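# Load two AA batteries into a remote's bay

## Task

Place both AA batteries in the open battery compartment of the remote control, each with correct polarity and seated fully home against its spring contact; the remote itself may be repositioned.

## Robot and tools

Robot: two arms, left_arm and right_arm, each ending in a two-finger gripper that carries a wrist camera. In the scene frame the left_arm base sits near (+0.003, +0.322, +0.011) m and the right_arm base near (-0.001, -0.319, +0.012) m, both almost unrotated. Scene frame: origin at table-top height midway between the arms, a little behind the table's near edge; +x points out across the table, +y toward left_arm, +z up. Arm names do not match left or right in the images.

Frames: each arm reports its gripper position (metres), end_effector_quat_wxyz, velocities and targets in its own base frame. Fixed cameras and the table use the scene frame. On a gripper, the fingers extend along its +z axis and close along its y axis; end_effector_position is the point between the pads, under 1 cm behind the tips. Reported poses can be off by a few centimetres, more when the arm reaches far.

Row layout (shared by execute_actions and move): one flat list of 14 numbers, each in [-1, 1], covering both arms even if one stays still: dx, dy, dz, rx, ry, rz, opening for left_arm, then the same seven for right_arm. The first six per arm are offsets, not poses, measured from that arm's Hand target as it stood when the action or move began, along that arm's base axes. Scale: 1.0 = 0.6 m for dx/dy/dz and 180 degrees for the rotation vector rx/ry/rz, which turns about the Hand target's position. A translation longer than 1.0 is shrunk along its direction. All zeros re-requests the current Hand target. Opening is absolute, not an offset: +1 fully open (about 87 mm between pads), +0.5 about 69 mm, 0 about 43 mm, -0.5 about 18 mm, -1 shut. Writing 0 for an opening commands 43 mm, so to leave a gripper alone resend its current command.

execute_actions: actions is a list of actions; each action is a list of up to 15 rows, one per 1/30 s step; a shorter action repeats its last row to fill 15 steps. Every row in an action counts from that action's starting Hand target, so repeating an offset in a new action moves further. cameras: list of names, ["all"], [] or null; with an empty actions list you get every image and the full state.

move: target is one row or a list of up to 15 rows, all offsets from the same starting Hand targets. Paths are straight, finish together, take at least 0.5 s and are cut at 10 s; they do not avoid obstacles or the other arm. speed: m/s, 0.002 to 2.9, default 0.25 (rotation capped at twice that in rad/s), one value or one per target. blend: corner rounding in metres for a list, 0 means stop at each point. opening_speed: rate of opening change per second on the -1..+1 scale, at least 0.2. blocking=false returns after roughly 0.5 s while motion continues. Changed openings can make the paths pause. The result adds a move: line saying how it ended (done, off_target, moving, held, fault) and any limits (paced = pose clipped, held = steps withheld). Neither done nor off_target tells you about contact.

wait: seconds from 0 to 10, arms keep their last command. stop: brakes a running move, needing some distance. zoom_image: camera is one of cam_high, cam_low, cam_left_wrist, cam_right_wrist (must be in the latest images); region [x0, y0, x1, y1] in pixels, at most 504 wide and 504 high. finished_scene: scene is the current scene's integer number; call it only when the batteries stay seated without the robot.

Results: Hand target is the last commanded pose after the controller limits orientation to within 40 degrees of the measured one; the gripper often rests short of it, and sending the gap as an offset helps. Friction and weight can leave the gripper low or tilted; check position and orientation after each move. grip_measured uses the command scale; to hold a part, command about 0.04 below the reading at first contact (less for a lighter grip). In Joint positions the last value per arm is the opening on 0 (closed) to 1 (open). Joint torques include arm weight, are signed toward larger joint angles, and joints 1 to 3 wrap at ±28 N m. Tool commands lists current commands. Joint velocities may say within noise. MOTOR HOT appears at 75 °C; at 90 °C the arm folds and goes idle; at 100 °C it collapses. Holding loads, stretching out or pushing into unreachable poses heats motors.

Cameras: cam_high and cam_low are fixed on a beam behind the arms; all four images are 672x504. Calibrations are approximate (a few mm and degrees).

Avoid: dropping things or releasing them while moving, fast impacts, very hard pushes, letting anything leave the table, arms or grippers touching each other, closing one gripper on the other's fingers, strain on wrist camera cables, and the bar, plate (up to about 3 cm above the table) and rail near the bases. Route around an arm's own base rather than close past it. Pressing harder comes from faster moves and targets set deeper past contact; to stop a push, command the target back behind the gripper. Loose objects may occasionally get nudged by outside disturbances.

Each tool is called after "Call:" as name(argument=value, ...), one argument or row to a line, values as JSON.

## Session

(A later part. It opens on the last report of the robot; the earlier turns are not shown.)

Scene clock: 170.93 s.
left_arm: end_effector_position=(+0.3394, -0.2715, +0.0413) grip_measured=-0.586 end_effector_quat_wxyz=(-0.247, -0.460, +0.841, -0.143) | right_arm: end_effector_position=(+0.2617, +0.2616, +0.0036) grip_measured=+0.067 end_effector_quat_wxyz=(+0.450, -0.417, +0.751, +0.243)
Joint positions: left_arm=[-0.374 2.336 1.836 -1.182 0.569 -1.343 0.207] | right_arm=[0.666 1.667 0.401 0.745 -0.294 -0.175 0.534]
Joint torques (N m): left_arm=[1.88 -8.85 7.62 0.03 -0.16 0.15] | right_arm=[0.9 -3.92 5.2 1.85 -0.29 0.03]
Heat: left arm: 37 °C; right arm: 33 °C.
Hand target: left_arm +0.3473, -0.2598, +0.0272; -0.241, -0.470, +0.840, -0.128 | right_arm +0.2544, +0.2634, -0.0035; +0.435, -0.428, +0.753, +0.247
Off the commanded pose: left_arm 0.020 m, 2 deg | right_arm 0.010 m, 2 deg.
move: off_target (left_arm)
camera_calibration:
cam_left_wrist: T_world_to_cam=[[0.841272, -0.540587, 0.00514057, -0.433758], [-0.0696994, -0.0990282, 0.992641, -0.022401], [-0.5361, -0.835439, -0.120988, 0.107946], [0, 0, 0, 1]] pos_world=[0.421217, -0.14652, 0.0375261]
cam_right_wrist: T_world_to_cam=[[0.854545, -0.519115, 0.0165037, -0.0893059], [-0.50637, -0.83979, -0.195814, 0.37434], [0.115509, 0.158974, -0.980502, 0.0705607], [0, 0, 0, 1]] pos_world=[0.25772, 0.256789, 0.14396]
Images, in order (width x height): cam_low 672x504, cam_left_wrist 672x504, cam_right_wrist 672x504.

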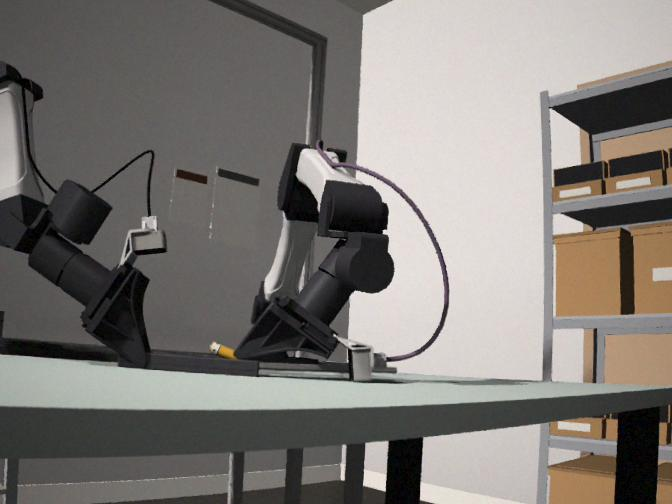

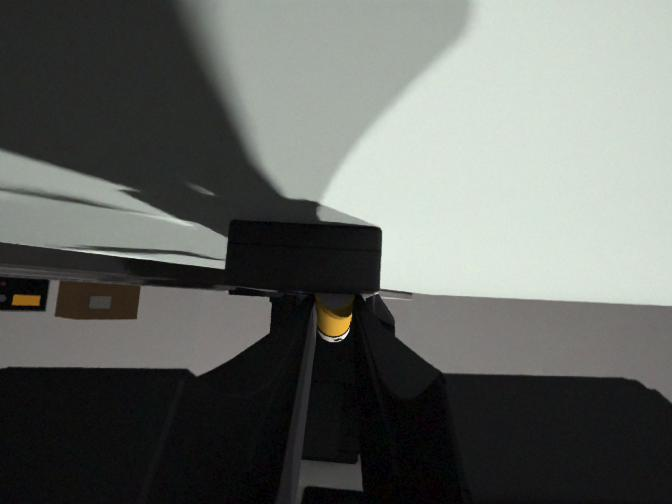

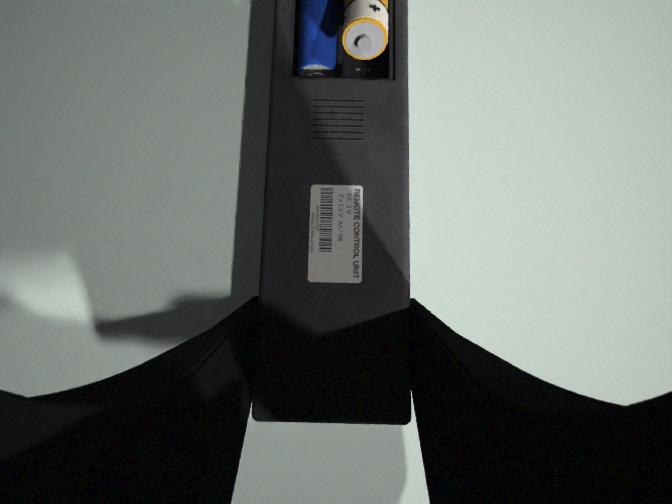

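Call:
move(
  target=[0.01,0.016,0.01,0.150,-0.094,0,-0.64,0,0,0,0,0,0,-0.15],
  speed=0.12,
  cameras=["cam_left_wrist","cam_low","cam_right_wrist"],
)

Call:
zoom_image(
  camera="cam_low",
  region=[180, 270, 350, 400],
)

Call:
zoom_image(
  camera="cam_right_wrist",
  region=[240, 0, 440, 150],
)

Call:
zoom_image(
  camera="cam_left_wrist",
  region=[250, 150, 430, 350],
)

Scene clock: 174.47 s.
left_arm: end_effector_position=(+0.3381, -0.2726, +0.0398) grip_measured=-0.588 end_effector_quat_wxyz=(-0.056, -0.473, +0.879, -0.031) | right_arm: end_effector_position=(+0.2617, +0.2616, +0.0036) grip_measured=+0.067 end_effector_quat_wxyz=(+0.450, -0.417, +0.751, +0.243)
Joint positions: left_arm=[-0.532 2.24 1.849 -1.185 0.128 -1.518 0.206] | right_arm=[0.666 1.667 0.401 0.745 -0.294 -0.175 0.534]
Joint torques (N m): left_arm=[1.02 -11.92 6.8 0.23 -1.58 -0.11] | right_arm=[0.99 -3.89 5.29 1.86 -0.29 0.01]
Heat: left arm: 37 °C; right arm: 33 °C.
Hand target: left_arm +0.3534, -0.2503, +0.0334; +0.000, -0.489, +0.872, +0.003 | right_arm +0.2544, +0.2634, -0.0035; +0.435, -0.428, +0.753, +0.247
Off the commanded pose: left_arm 0.028 m, 8 deg | right_arm 0.010 m, 2 deg.
move: off_target (left_arm)
camera_calibration:
cam_left_wrist: T_world_to_cam=[[0.833364, -0.552665, -0.00807726, -0.433404], [-0.293124, -0.454296, 0.841245, -0.0364006], [-0.468597, -0.698696, -0.540593, 0.137219], [0, 0, 0, 1]] pos_world=[0.414814, -0.160189, 0.101301]
cam_right_wrist: T_world_to_cam=[[0.85456, -0.519093, 0.0164048, -0.0892989], [-0.506413, -0.83986, -0.195398, 0.374288], [0.115208, 0.158672, -0.980587, 0.0706303], [0, 0, 0, 1]] pos_world=[0.257718, 0.256788, 0.143859]
Images, in order (width x height): cam_low 672x504, cam_left_wrist 672x504, cam_right_wrist 672x504.

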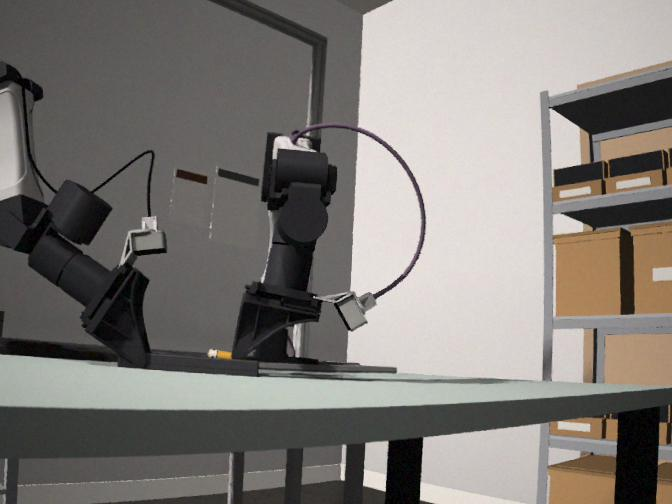

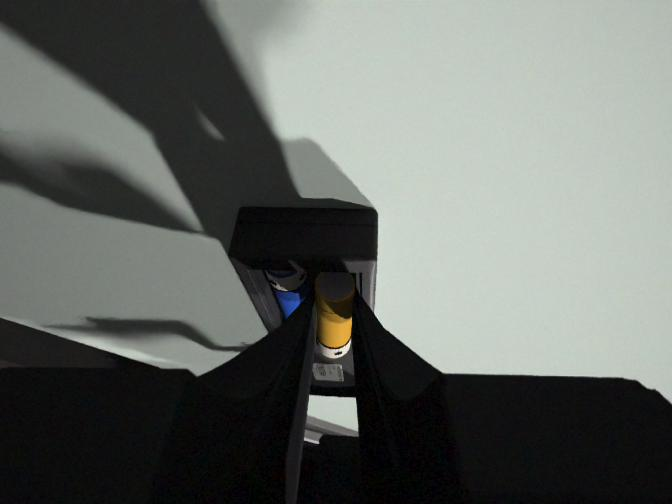

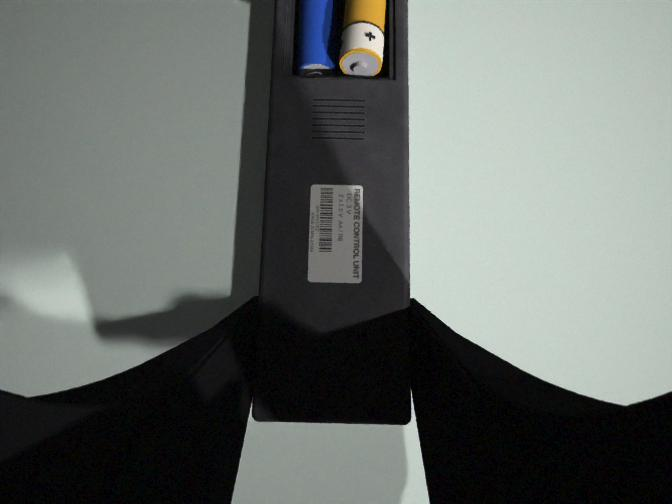

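Scaled by 2.965 from the camera's 672x504 image, which has a finer 960x720 frame.

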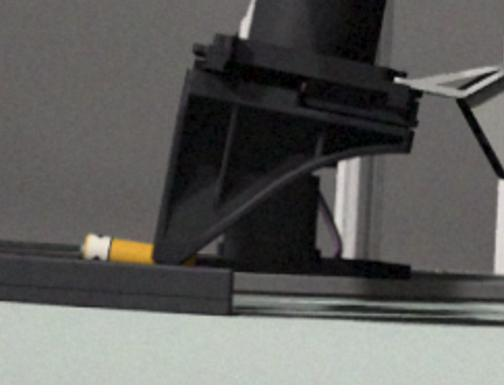

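Scaled by 2.520 from the camera's 672x504 image, which has a finer 960x720 frame.

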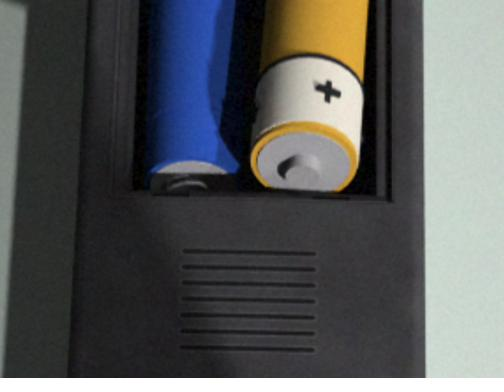

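Scaled by 2.520 from the camera's 672x504 image, which has a finer 960x720 frame.

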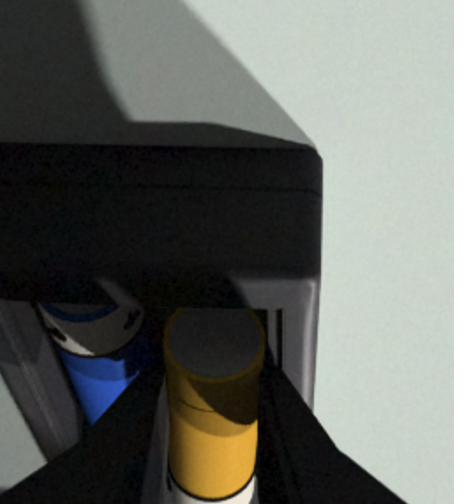

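Call:
move(
  target=[0.003,-0.006,-0.02,0.0565,-0.0353,0,-0.64,0,0,0,0,0,0,-0.15],
  speed=0.1,
  cameras=["cam_left_wrist","cam_low","cam_right_wrist"],
)

Call:
zoom_image(
  camera="cam_low",
  region=[180, 270, 350, 400],
)

Call:
zoom_image(
  camera="cam_right_wrist",
  region=[240, 0, 440, 150],
)

Call:
zoom_image(
  camera="cam_left_wrist",
  region=[250, 150, 430, 350],
)

Scene clock: 176.67 s.
left_arm: end_effector_position=(+0.3377, -0.2738, +0.0394) grip_measured=-0.591 end_effector_quat_wxyz=(+0.041, -0.470, +0.881, +0.020) | right_arm: end_effector_position=(+0.2616, +0.2615, +0.0034) grip_measured=+0.067 end_effector_quat_wxyz=(+0.450, -0.417, +0.752, +0.243)
Joint positions: left_arm=[-0.623 2.232 1.874 -1.212 -0.091 -1.603 0.205] | right_arm=[0.666 1.667 0.401 0.744 -0.294 -0.175 0.534]
Joint torques (N m): left_arm=[0.94 -8.98 5.44 0.54 -1.58 -0.23] | right_arm=[0.9 -3.7 5.22 1.88 -0.28 0.04]
Heat: left arm: 38 °C; right arm: 33 °C.
Hand target: left_arm +0.3552, -0.2539, +0.0213; +0.092, -0.486, +0.867, +0.054 | right_arm +0.2544, +0.2634, -0.0036; +0.435, -0.428, +0.753, +0.247
Off the commanded pose: left_arm 0.032 m, 7 deg | right_arm 0.010 m, 2 deg.
move: off_target (left_arm)
camera_calibration:
cam_left_wrist: T_world_to_cam=[[0.830431, -0.557085, -0.00634022, -0.434093], [-0.392247, -0.592718, 0.70344, -0.035788], [-0.395634, -0.581671, -0.710726, 0.150152], [0, 0, 0, 1]] pos_world=[0.405852, -0.1757, 0.129139]
cam_right_wrist: T_world_to_cam=[[0.854542, -0.519134, 0.0160824, -0.0892345], [-0.50658, -0.83991, -0.194752, 0.374228], [0.11461, 0.158277, -0.980721, 0.0708068], [0, 0, 0, 1]] pos_world=[0.257716, 0.256786, 0.143759]
Images, in order (width x height): cam_low 672x504, cam_left_wrist 672x504, cam_right_wrist 672x504.

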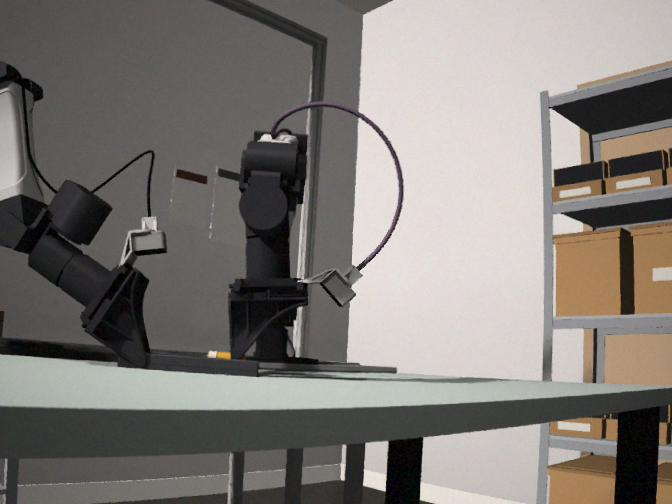

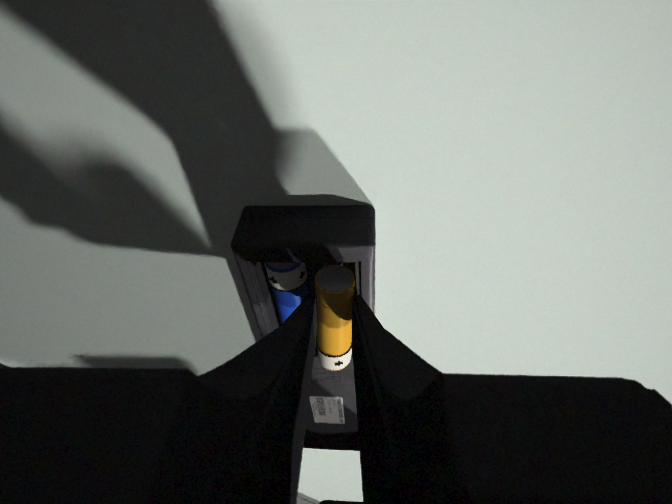

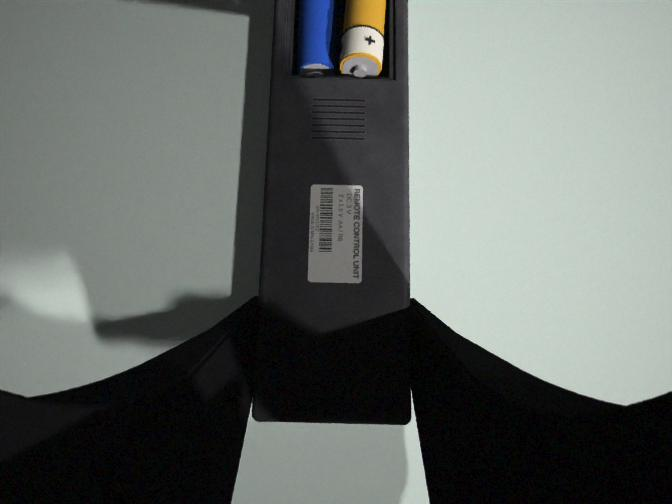

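Scaled by 2.965 from the camera's 672x504 image, which has a finer 960x720 frame.

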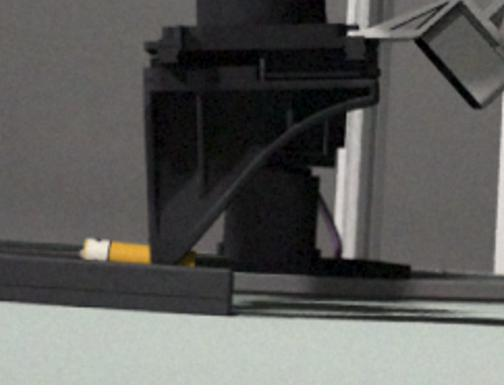

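Scaled by 2.520 from the camera's 672x504 image, which has a finer 960x720 frame.

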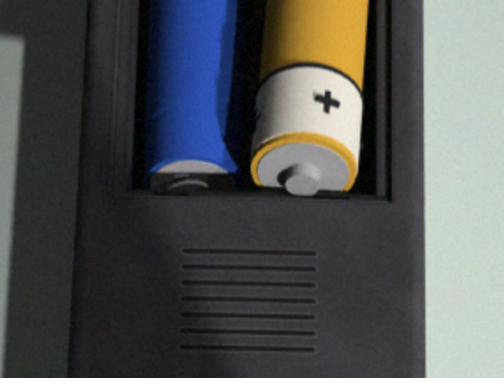

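Scaled by 2.520 from the camera's 672x504 image, which has a finer 960x720 frame.

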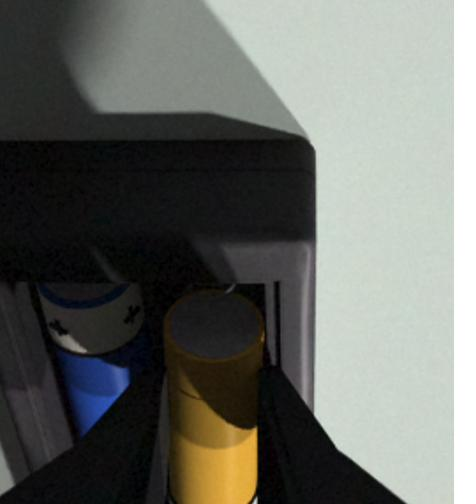

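Call:
move(
  target=[
    [-0.011,-0.022,-0.01,0,0,0,-0.64,0,0,0,0,0,0,-0.15],
    [-0.011,-0.022,0.01,0,0,0,-0.45,0,0,0,0,0,0,-0.15],
  ],
  speed=0.1,
  opening_speed=0.5,
  cameras=["cam_left_wrist","cam_low","cam_right_wrist"],
)

Call:
zoom_image(
  camera="cam_low",
  region=[180, 270, 350, 400],
)

Call:
zoom_image(
  camera="cam_right_wrist",
  region=[240, 0, 440, 150],
)

Call:
zoom_image(
  camera="cam_left_wrist",
  region=[250, 150, 430, 350],
)

Scene clock: 179.27 s.
left_arm: end_effector_position=(+0.3354, -0.2737, +0.0409) grip_measured=-0.450 end_effector_quat_wxyz=(+0.065, -0.475, +0.877, +0.036) | right_arm: end_effector_position=(+0.2615, +0.2614, +0.0034) grip_measured=+0.067 end_effector_quat_wxyz=(+0.450, -0.417, +0.752, +0.243)
Joint positions: left_arm=[-0.649 2.232 1.884 -1.236 -0.148 -1.643 0.275] | right_arm=[0.666 1.667 0.401 0.744 -0.294 -0.175 0.534]
Joint torques (N m): left_arm=[0.39 -8.06 7.79 0.41 -0.97 -0.2] | right_arm=[0.87 -3.82 5.26 1.87 -0.26 0.04]
Heat: left arm: 37 °C; right arm: 33 °C.
Hand target: left_arm +0.3485, -0.2671, +0.0272; +0.092, -0.486, +0.867, +0.054 | right_arm +0.2544, +0.2634, -0.0036; +0.435, -0.428, +0.753, +0.247
Off the commanded pose: left_arm 0.020 m, 4 deg | right_arm 0.010 m, 2 deg.
move: off_target (left_arm); target 2's new opening was sent with left_arm's hand 0.019 m and 4 deg from that target
camera_calibration:
cam_left_wrist: T_world_to_cam=[[0.838104, -0.545381, -0.0118582, -0.431183], [-0.402457, -0.632849, 0.661461, -0.0434737], [-0.368253, -0.549601, -0.749886, 0.151481], [0, 0, 0, 1]] pos_world=[0.399664, -0.179417, 0.137237]
cam_right_wrist: T_world_to_cam=[[0.854557, -0.519112, 0.0159837, -0.0892278], [-0.506623, -0.83998, -0.194337, 0.374177], [0.114309, 0.157974, -0.980805, 0.0708762], [0, 0, 0, 1]] pos_world=[0.257715, 0.256785, 0.143658]
Images, in order (width x height): cam_low 672x504, cam_left_wrist 672x504, cam_right_wrist 672x504.

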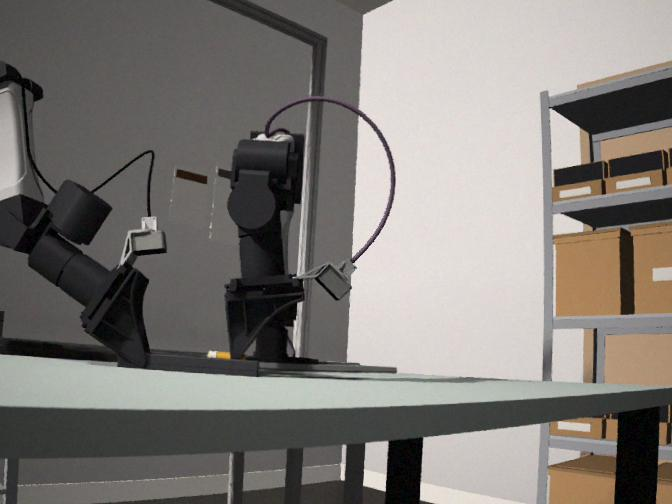

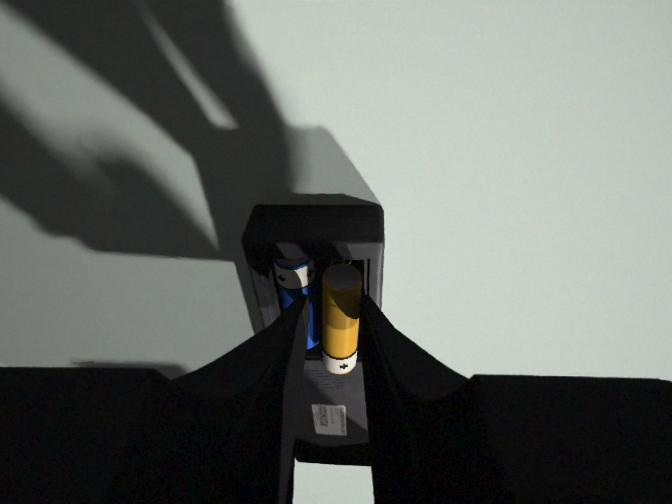

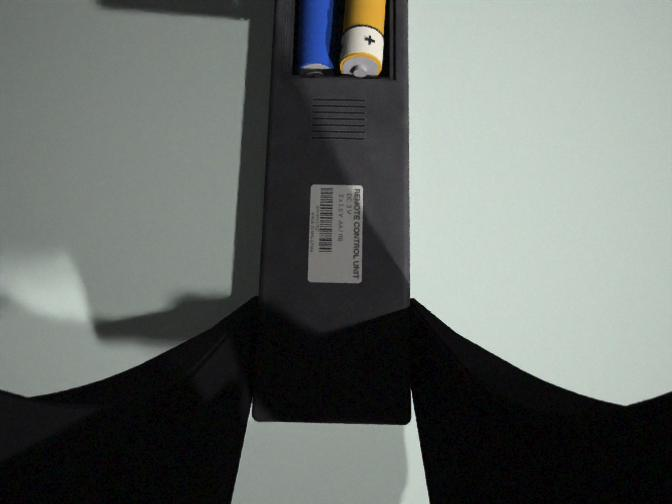

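Scaled by 2.965 from the camera's 672x504 image, which has a finer 960x720 frame.

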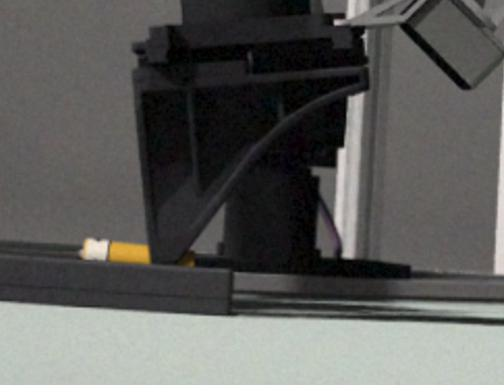

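Scaled by 2.520 from the camera's 672x504 image, which has a finer 960x720 frame.

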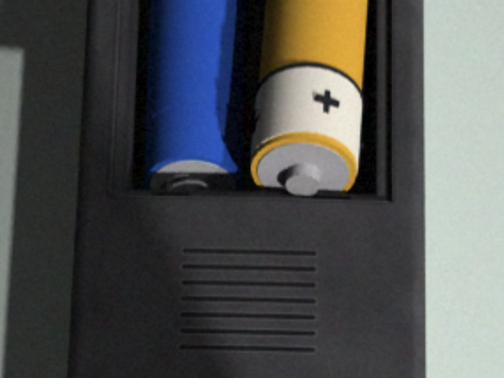

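Scaled by 2.520 from the camera's 672x504 image, which has a finer 960x720 frame.

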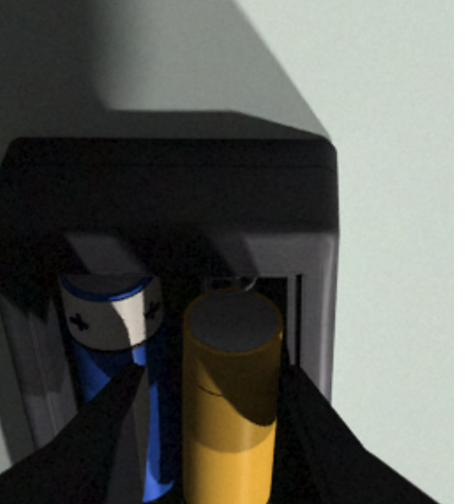

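Call:
move(
  target=[
    [0,0,0.1,0,0,0,-0.45,0,0,0,0,0,0,-0.15],
    [-0.04,-0.058,0.085,-0.058,0.036,0,-0.72,0,0,0,0,0,0,-0.15],
  ],
  speed=0.12,
  cameras=["cam_left_wrist","cam_low"],
)

Call:
zoom_image(
  camera="cam_low",
  region=[180, 270, 350, 400],
)

Call:
zoom_image(
  camera="cam_left_wrist",
  region=[250, 100, 430, 320],
)

Scene clock: 183.13 s.
left_arm: end_effector_position=(+0.3270, -0.2995, +0.0784) grip_measured=-0.720 end_effector_quat_wxyz=(+0.000, -0.484, +0.875, +0.005) | right_arm: end_effector_position=(+0.2615, +0.2615, +0.0034) grip_measured=+0.067 end_effector_quat_wxyz=(+0.450, -0.417, +0.752, +0.243)
Joint positions: left_arm=[-0.649 2.26 2.063 -1.382 -0.004 -1.661 0.14] | right_arm=[0.666 1.667 0.401 0.744 -0.294 -0.175 0.534]
Joint torques (N m): left_arm=[-0.54 -12.89 4.92 0.39 -0.09 -0.05] | right_arm=[0.83 -3.85 5.29 1.87 -0.26 0.08]
Heat: left arm: 38 °C; right arm: 33 °C.
Hand target: left_arm +0.3245, -0.3019, +0.0783; -0.002, -0.489, +0.872, +0.002 | right_arm +0.2544, +0.2634, -0.0035; +0.435, -0.428, +0.753, +0.247
Off the commanded pose: left_arm 0.003 m, 1 deg | right_arm 0.010 m, 2 deg.
move: done
camera_calibration:
cam_left_wrist: T_world_to_cam=[[0.84718, -0.531026, -0.0172724, -0.436062], [-0.332593, -0.555398, 0.762178, -0.0955155], [-0.414329, -0.639957, -0.647137, 0.14234], [0, 0, 0, 1]] pos_world=[0.396631, -0.193517, 0.157382]
Images, in order (width x height): cam_low 672x504, cam_left_wrist 672x504.

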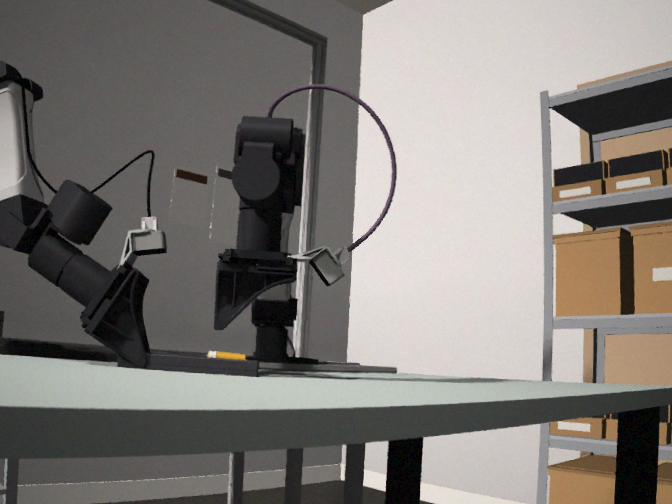

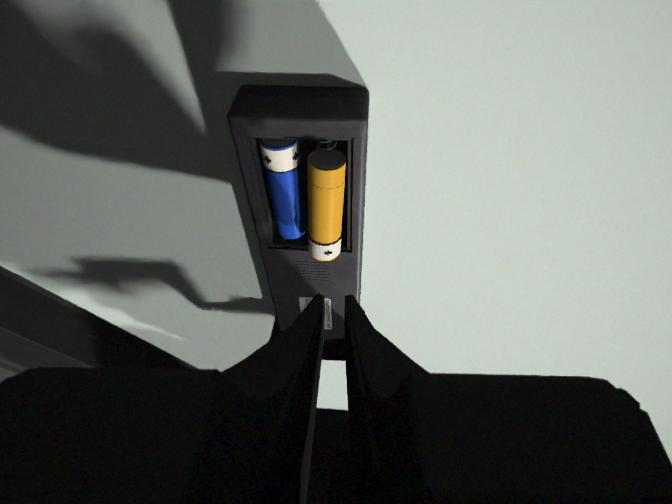

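Scaled by 2.965 from the camera's 672x504 image, which has a finer 960x720 frame.

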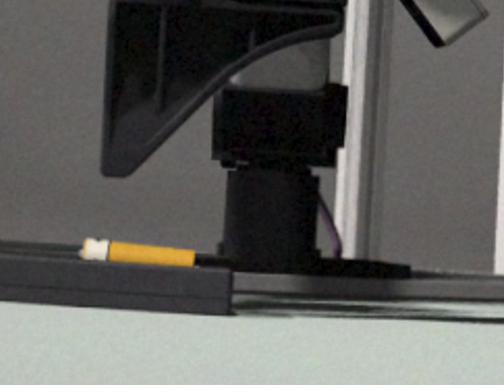

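Scaled by 2.291 from the camera's 672x504 image, which has a finer 960x720 frame.

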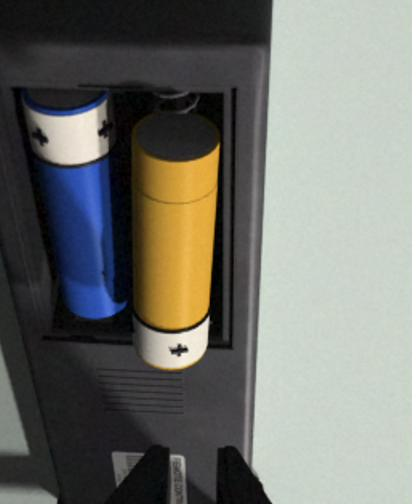

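Call:
move(
  target=[
    [0.005,0.0065,-0.04,0,0,0,-0.72,0,0,0,0,0,0,-0.15],
  ],
  speed=0.1,
  cameras=["cam_left_wrist","cam_low"],
)

Call:
zoom_image(
  camera="cam_low",
  region=[180, 270, 350, 400],
)

Scene clock: 185.00 s.
left_arm: end_effector_position=(+0.3271, -0.2996, +0.0550) grip_measured=-0.720 end_effector_quat_wxyz=(+0.000, -0.484, +0.875, +0.004) | right_arm: end_effector_position=(+0.2615, +0.2615, +0.0034) grip_measured=+0.067 end_effector_quat_wxyz=(+0.450, -0.417, +0.752, +0.243)
Joint positions: left_arm=[-0.649 2.26 1.969 -1.288 -0.004 -1.661 0.14] | right_arm=[0.666 1.667 0.401 0.744 -0.294 -0.175 0.534]
Joint torques (N m): left_arm=[0.46 -12.83 4.82 0.36 -0.06 0.03] | right_arm=[0.96 -3.86 5.39 1.86 -0.27 0.01]
Heat: left arm: 39 °C; right arm: 33 °C.
Hand target: left_arm +0.3275, -0.2980, +0.0543; -0.002, -0.489, +0.872, +0.002 | right_arm +0.2544, +0.2634, -0.0035; +0.435, -0.428, +0.753, +0.247
Off the commanded pose: left_arm 0.002 m, 1 deg | right_arm 0.010 m, 2 deg.
move: done
camera_calibration:
cam_left_wrist: T_world_to_cam=[[0.847175, -0.531058, -0.0164653, -0.436579], [-0.333115, -0.555036, 0.762214, -0.0773318], [-0.413919, -0.640244, -0.647116, 0.126912], [0, 0, 0, 1]] pos_world=[0.396629, -0.193516, 0.133881]
Images, in order (width x height): cam_low 672x504, cam_left_wrist 672x504.

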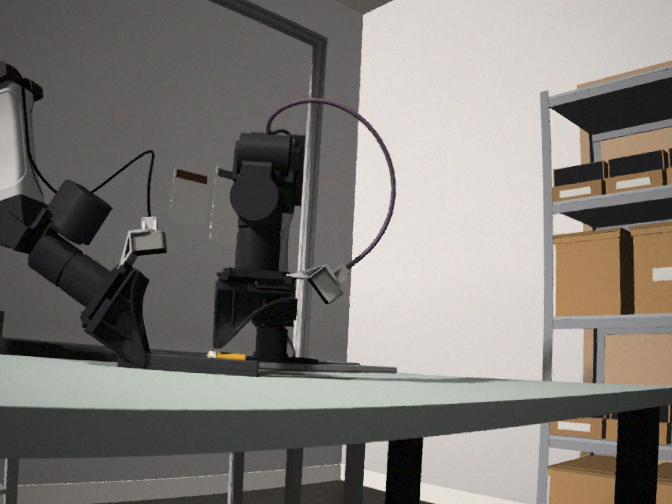

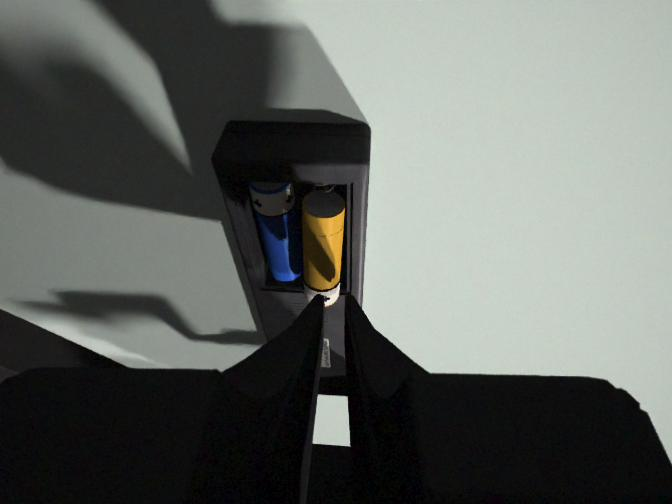

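Scaled by 2.965 from the camera's 672x504 image, which has a finer 960x720 frame.

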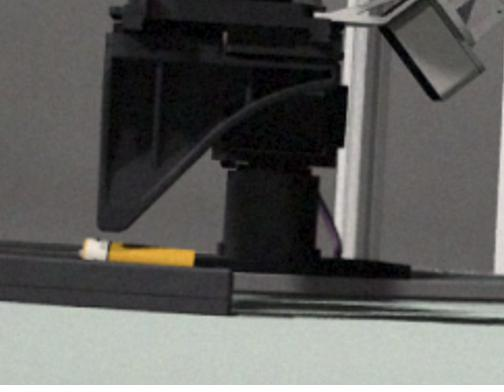

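Call:
move(
  target=[
    [-0.004,0.0025,-0.065,0,0,0,-0.72,0,0,0,0,0,0,-0.15],
  ],
  speed=0.08,
  cameras=["cam_left_wrist","cam_low","cam_right_wrist"],
)

Call:
zoom_image(
  camera="cam_low",
  region=[180, 270, 350, 400],
)

Call:
zoom_image(
  camera="cam_right_wrist",
  region=[240, 0, 440, 150],
)

Call:
zoom_image(
  camera="cam_left_wrist",
  region=[250, 150, 430, 350],
)

Scene clock: 186.43 s.
left_arm: end_effector_position=(+0.3215, -0.2946, +0.0435) grip_measured=-0.719 end_effector_quat_wxyz=(-0.011, -0.490, +0.872, -0.005) | right_arm: end_effector_position=(+0.2615, +0.2615, +0.0034) grip_measured=+0.067 end_effector_quat_wxyz=(+0.450, -0.417, +0.752, +0.243)
Joint positions: left_arm=[-0.637 2.221 1.855 -1.206 0.024 -1.66 0.141] | right_arm=[0.666 1.667 0.401 0.744 -0.294 -0.175 0.534]
Joint torques (N m): left_arm=[-0.65 -8.05 1.99 1.09 -0.37 0.04] | right_arm=[0.77 -3.79 5.31 1.83 -0.28 0.05]
Heat: left arm: 39 °C; right arm: 33 °C.
Hand target: left_arm +0.3251, -0.2965, +0.0154; -0.002, -0.489, +0.872, +0.002 | right_arm +0.2544, +0.2635, -0.0035; +0.435, -0.428, +0.753, +0.247
Off the commanded pose: left_arm 0.028 m, 1 deg | right_arm 0.010 m, 2 deg.
move: off_target (left_arm)
camera_calibration:
cam_left_wrist: T_world_to_cam=[[0.853287, -0.521291, -0.0125478, -0.42866], [-0.317639, -0.538717, 0.780313, -0.0687048], [-0.41353, -0.661845, -0.625263, 0.112899], [0, 0, 0, 1]] pos_world=[0.390634, -0.185747, 0.118824]
cam_right_wrist: T_world_to_cam=[[0.854727, -0.518838, 0.0157692, -0.0892583], [-0.506379, -0.840112, -0.194401, 0.374241], [0.11411, 0.158174, -0.980795, 0.0708591], [0, 0, 0, 1]] pos_world=[0.257714, 0.256886, 0.143658]
Images, in order (width x height): cam_low 672x504, cam_left_wrist 672x504, cam_right_wrist 672x504.

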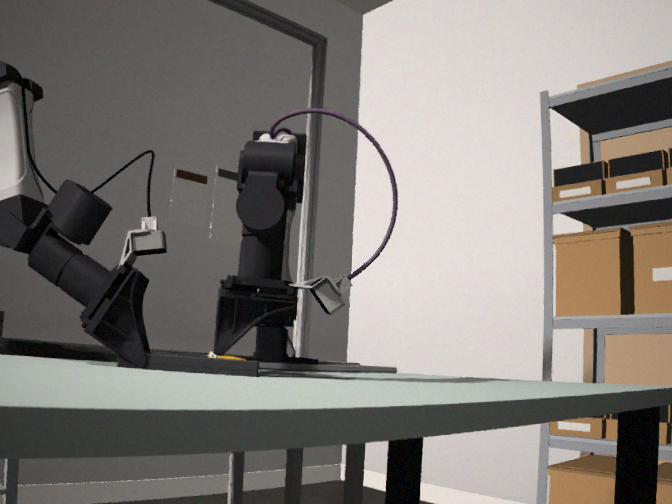

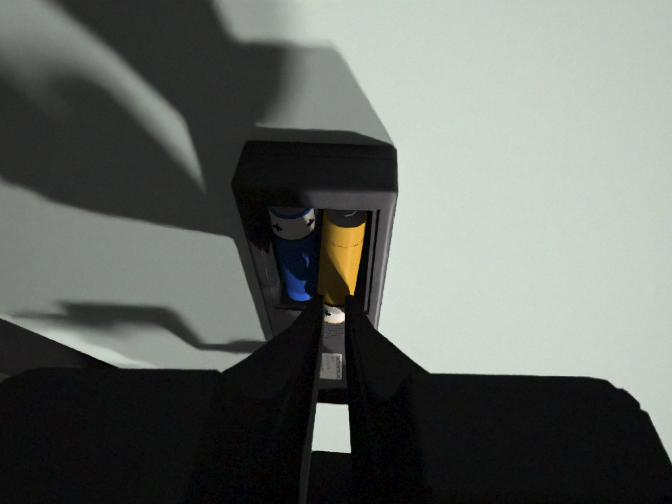

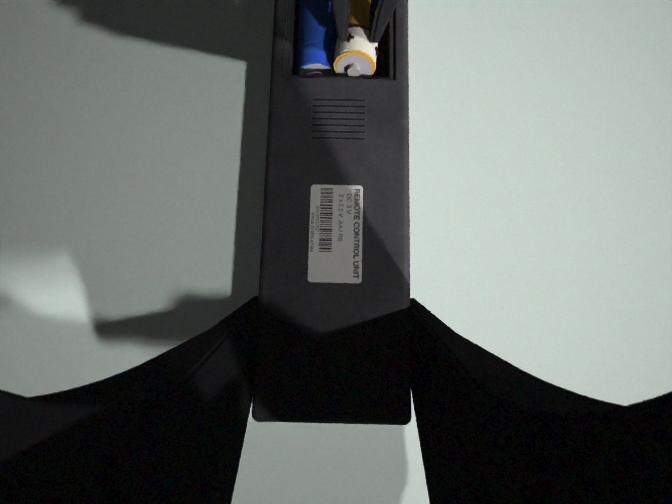

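Scaled by 2.965 from the camera's 672x504 image, which has a finer 960x720 frame.

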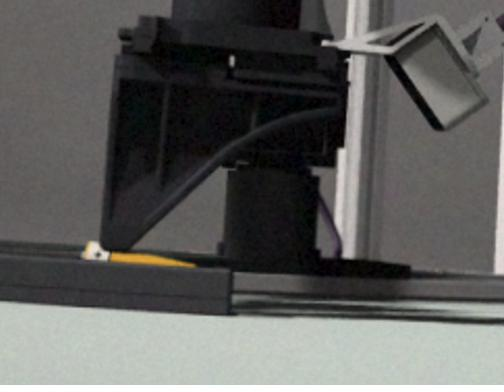

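Scaled by 2.520 from the camera's 672x504 image, which has a finer 960x720 frame.

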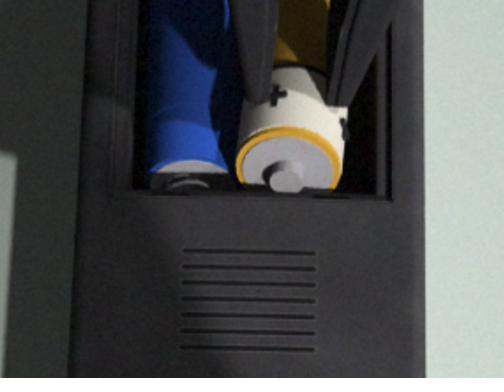

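Scaled by 2.520 from the camera's 672x504 image, which has a finer 960x720 frame.

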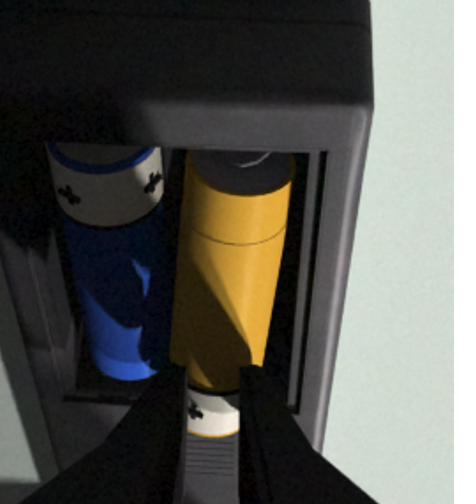

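Call:
move(
  target=[
    [0.016,-0.009,0.03,0,0,0,-0.72,0,0,0,0,0,0,-0.15],
  ],
  speed=0.06,
  cameras=["cam_left_wrist","cam_low","cam_right_wrist"],
)

Call:
zoom_image(
  camera="cam_low",
  region=[180, 270, 350, 400],
)

Call:
zoom_image(
  camera="cam_right_wrist",
  region=[240, 0, 440, 150],
)

Call:
zoom_image(
  camera="cam_left_wrist",
  region=[250, 150, 430, 350],
)

Scene clock: 188.13 s.
left_arm: end_effector_position=(+0.3226, -0.2953, +0.0453) grip_measured=-0.719 end_effector_quat_wxyz=(-0.017, -0.488, +0.873, +0.009) | right_arm: end_effector_position=(+0.2615, +0.2614, +0.0034) grip_measured=+0.067 end_effector_quat_wxyz=(+0.450, -0.417, +0.752, +0.243)
Joint positions: left_arm=[-0.637 2.259 1.924 -1.266 0.023 -1.656 0.141] | right_arm=[0.666 1.667 0.401 0.744 -0.294 -0.175 0.534]
Joint torques (N m): left_arm=[-0.32 -8.39 8.14 0.69 -0.36 -0.01] | right_arm=[0.94 -3.81 5.08 1.82 -0.25 0.01]
Heat: left arm: 39 °C; right arm: 33 °C.
Hand target: left_arm +0.3347, -0.3018, +0.0333; -0.002, -0.489, +0.872, +0.002 | right_arm +0.2545, +0.2634, -0.0035; +0.435, -0.428, +0.753, +0.247
Off the commanded pose: left_arm 0.018 m, 2 deg | right_arm 0.010 m, 2 deg.
move: off_target (left_arm)
camera_calibration:
cam_left_wrist: T_world_to_cam=[[0.850671, -0.52411, -0.0408371, -0.42866], [-0.302218, -0.551125, 0.77777, -0.0786259], [-0.430143, -0.649285, -0.627221, 0.123225], [0, 0, 0, 1]] pos_world=[0.393891, -0.18799, 0.120937]
cam_right_wrist: T_world_to_cam=[[0.854557, -0.519112, 0.0159837, -0.0892278], [-0.506623, -0.83998, -0.194337, 0.374177], [0.114309, 0.157974, -0.980805, 0.0708762], [0, 0, 0, 1]] pos_world=[0.257715, 0.256785, 0.143658]
Images, in order (width x height): cam_low 672x504, cam_left_wrist 672x504, cam_right_wrist 672x504.

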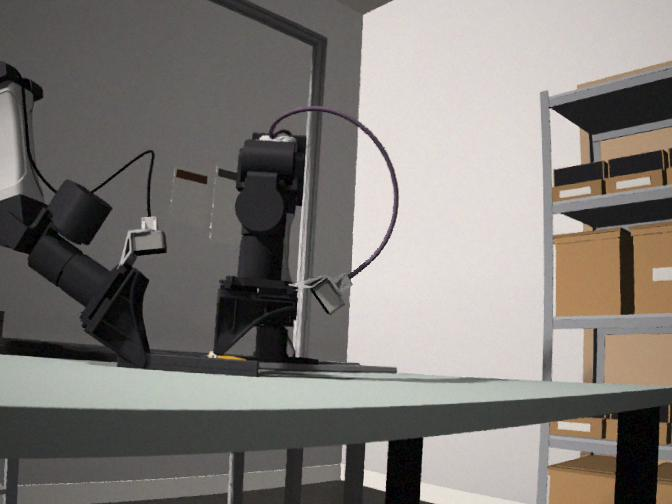

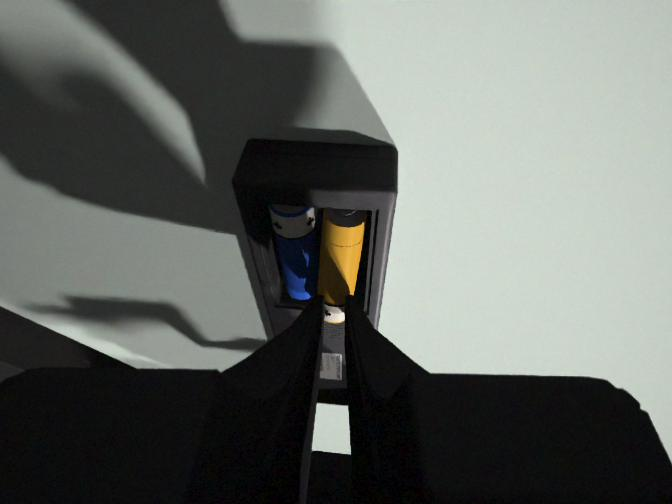

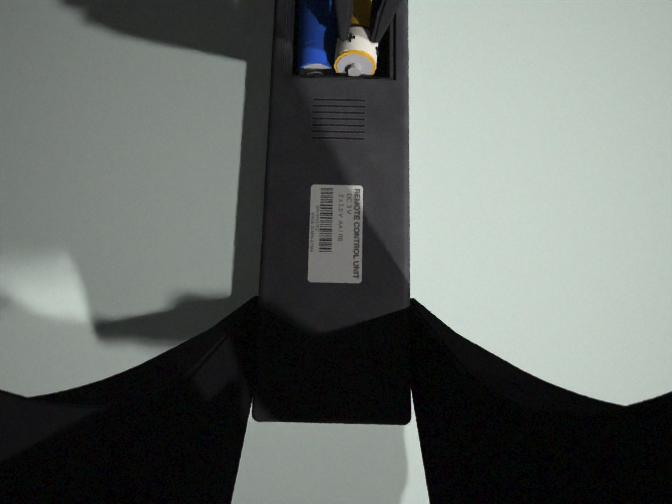

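Scaled by 2.965 from the camera's 672x504 image, which has a finer 960x720 frame.

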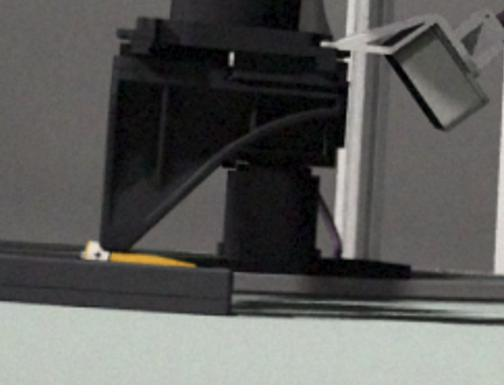

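Scaled by 2.520 from the camera's 672x504 image, which has a finer 960x720 frame.

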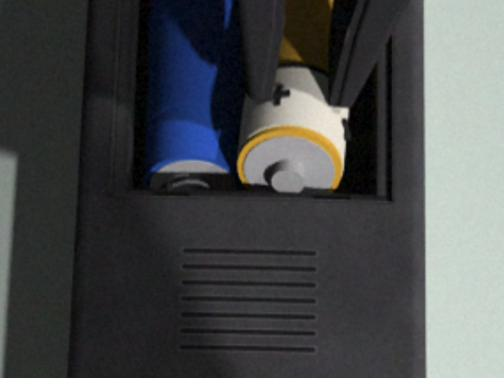

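Scaled by 2.520 from the camera's 672x504 image, which has a finer 960x720 frame.

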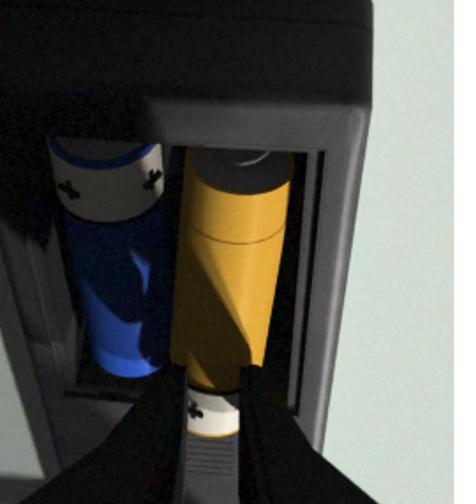

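Call:
move(
  target=[
    [-0.012,0.006,0.045,0,0,0,-0.4,0,0,0,0,0,0,-0.15],
    [-0.012,0.006,-0.01,0,0,0,-0.4,0,0,0,0,0,0,-0.15],
    [-0.012,0.006,-0.01,0,0,0,-0.62,0,0,0,0,0,0,-0.15],
  ],
  speed=0.08,
  opening_speed=0.8,
  cameras=["cam_left_wrist","cam_low","cam_right_wrist"],
)

Call:
zoom_image(
  camera="cam_low",
  region=[180, 270, 350, 400],
)

Call:
zoom_image(
  camera="cam_right_wrist",
  region=[240, 0, 440, 150],
)

Call:
zoom_image(
  camera="cam_left_wrist",
  region=[250, 150, 430, 350],
)

Scene clock: 190.70 s.
left_arm: end_effector_position=(+0.3267, -0.2961, +0.0409) grip_measured=-0.599 end_effector_quat_wxyz=(-0.008, -0.488, +0.873, +0.002) | right_arm: end_effector_position=(+0.2615, +0.2614, +0.0034) grip_measured=+0.067 end_effector_quat_wxyz=(+0.450, -0.417, +0.752, +0.243)
Joint positions: left_arm=[-0.636 2.255 1.903 -1.228 0.014 -1.656 0.201] | right_arm=[0.666 1.667 0.401 0.744 -0.294 -0.175 0.534]
Joint torques (N m): left_arm=[-0.68 -10.99 3.08 0.76 -0.27 0] | right_arm=[0.96 -3.86 5.18 1.84 -0.25 0.07]
Heat: left arm: 39 °C; right arm: 33 °C.
Hand target: left_arm +0.3275, -0.2982, +0.0273; -0.002, -0.489, +0.872, +0.002 | right_arm +0.2544, +0.2634, -0.0035; +0.435, -0.428, +0.753, +0.247
Off the commanded pose: left_arm 0.014 m, 1 deg | right_arm 0.010 m, 2 deg.
move: off_target (left_arm); target 3's new opening was sent with left_arm's hand 0.014 m and 1 deg from that target
camera_calibration:
cam_left_wrist: T_world_to_cam=[[0.851035, -0.524715, -0.0203339, -0.433809], [-0.31913, -0.547572, 0.773512, -0.067723], [-0.417008, -0.651797, -0.633455, 0.116952], [0, 0, 0, 1]] pos_world=[0.396344, -0.18848, 0.117647]
cam_right_wrist: T_world_to_cam=[[0.854557, -0.519112, 0.0159837, -0.0892278], [-0.506623, -0.83998, -0.194337, 0.374177], [0.114309, 0.157974, -0.980805, 0.0708762], [0, 0, 0, 1]] pos_world=[0.257715, 0.256785, 0.143658]
Images, in order (width x height): cam_low 672x504, cam_left_wrist 672x504, cam_right_wrist 672x504.

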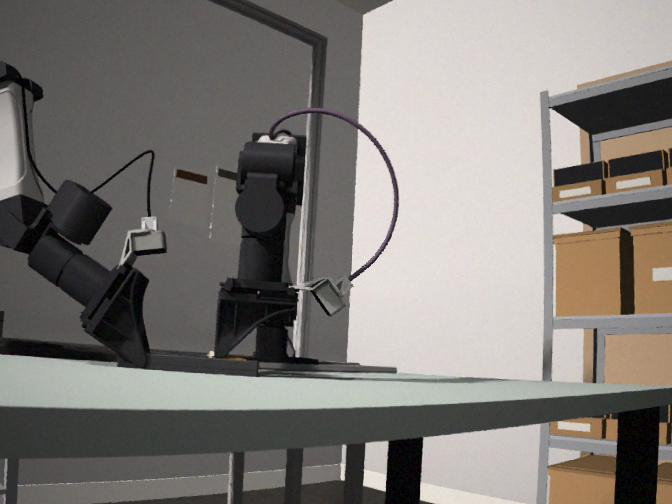

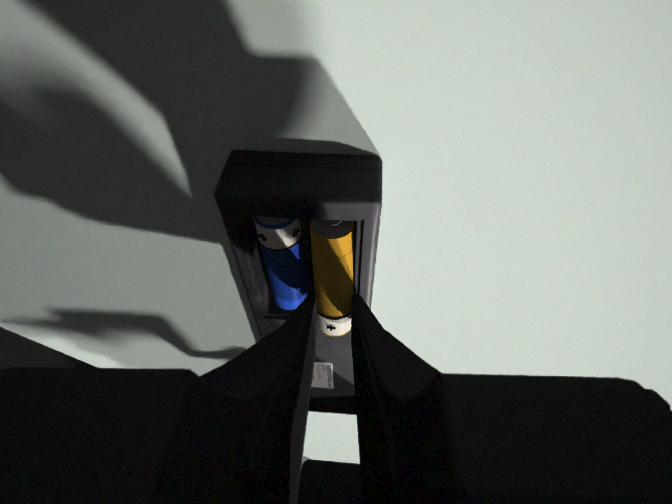

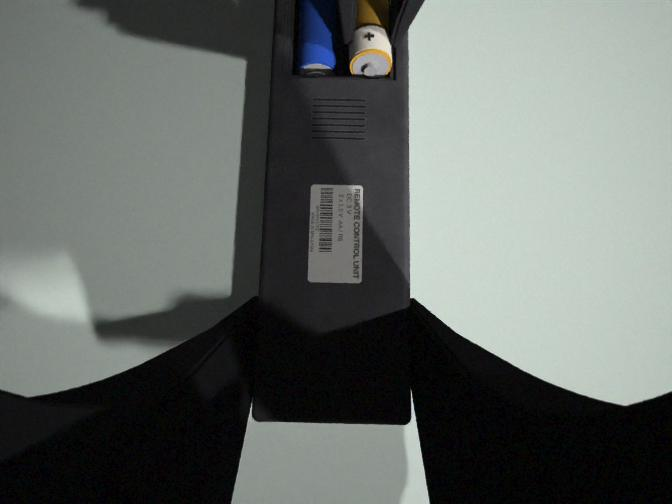

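Scaled by 2.965 from the camera's 672x504 image, which has a finer 960x720 frame.

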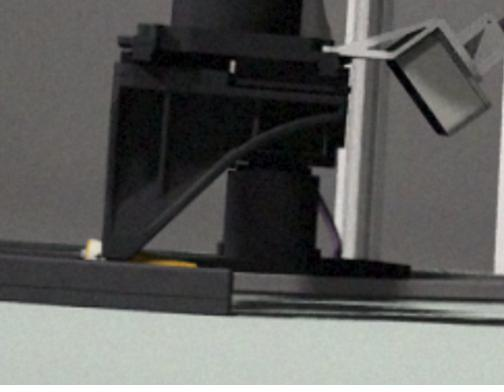

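Scaled by 2.520 from the camera's 672x504 image, which has a finer 960x720 frame.

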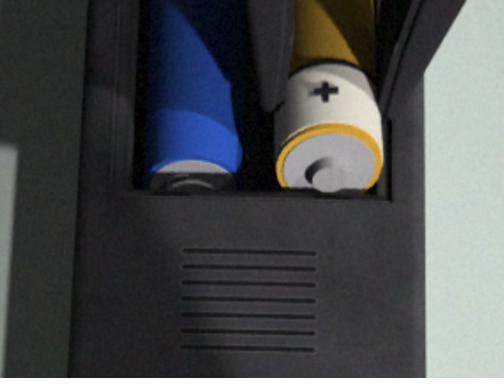

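Scaled by 2.520 from the camera's 672x504 image, which has a finer 960x720 frame.

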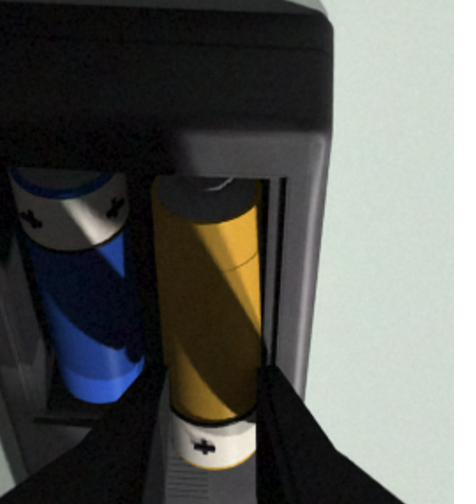

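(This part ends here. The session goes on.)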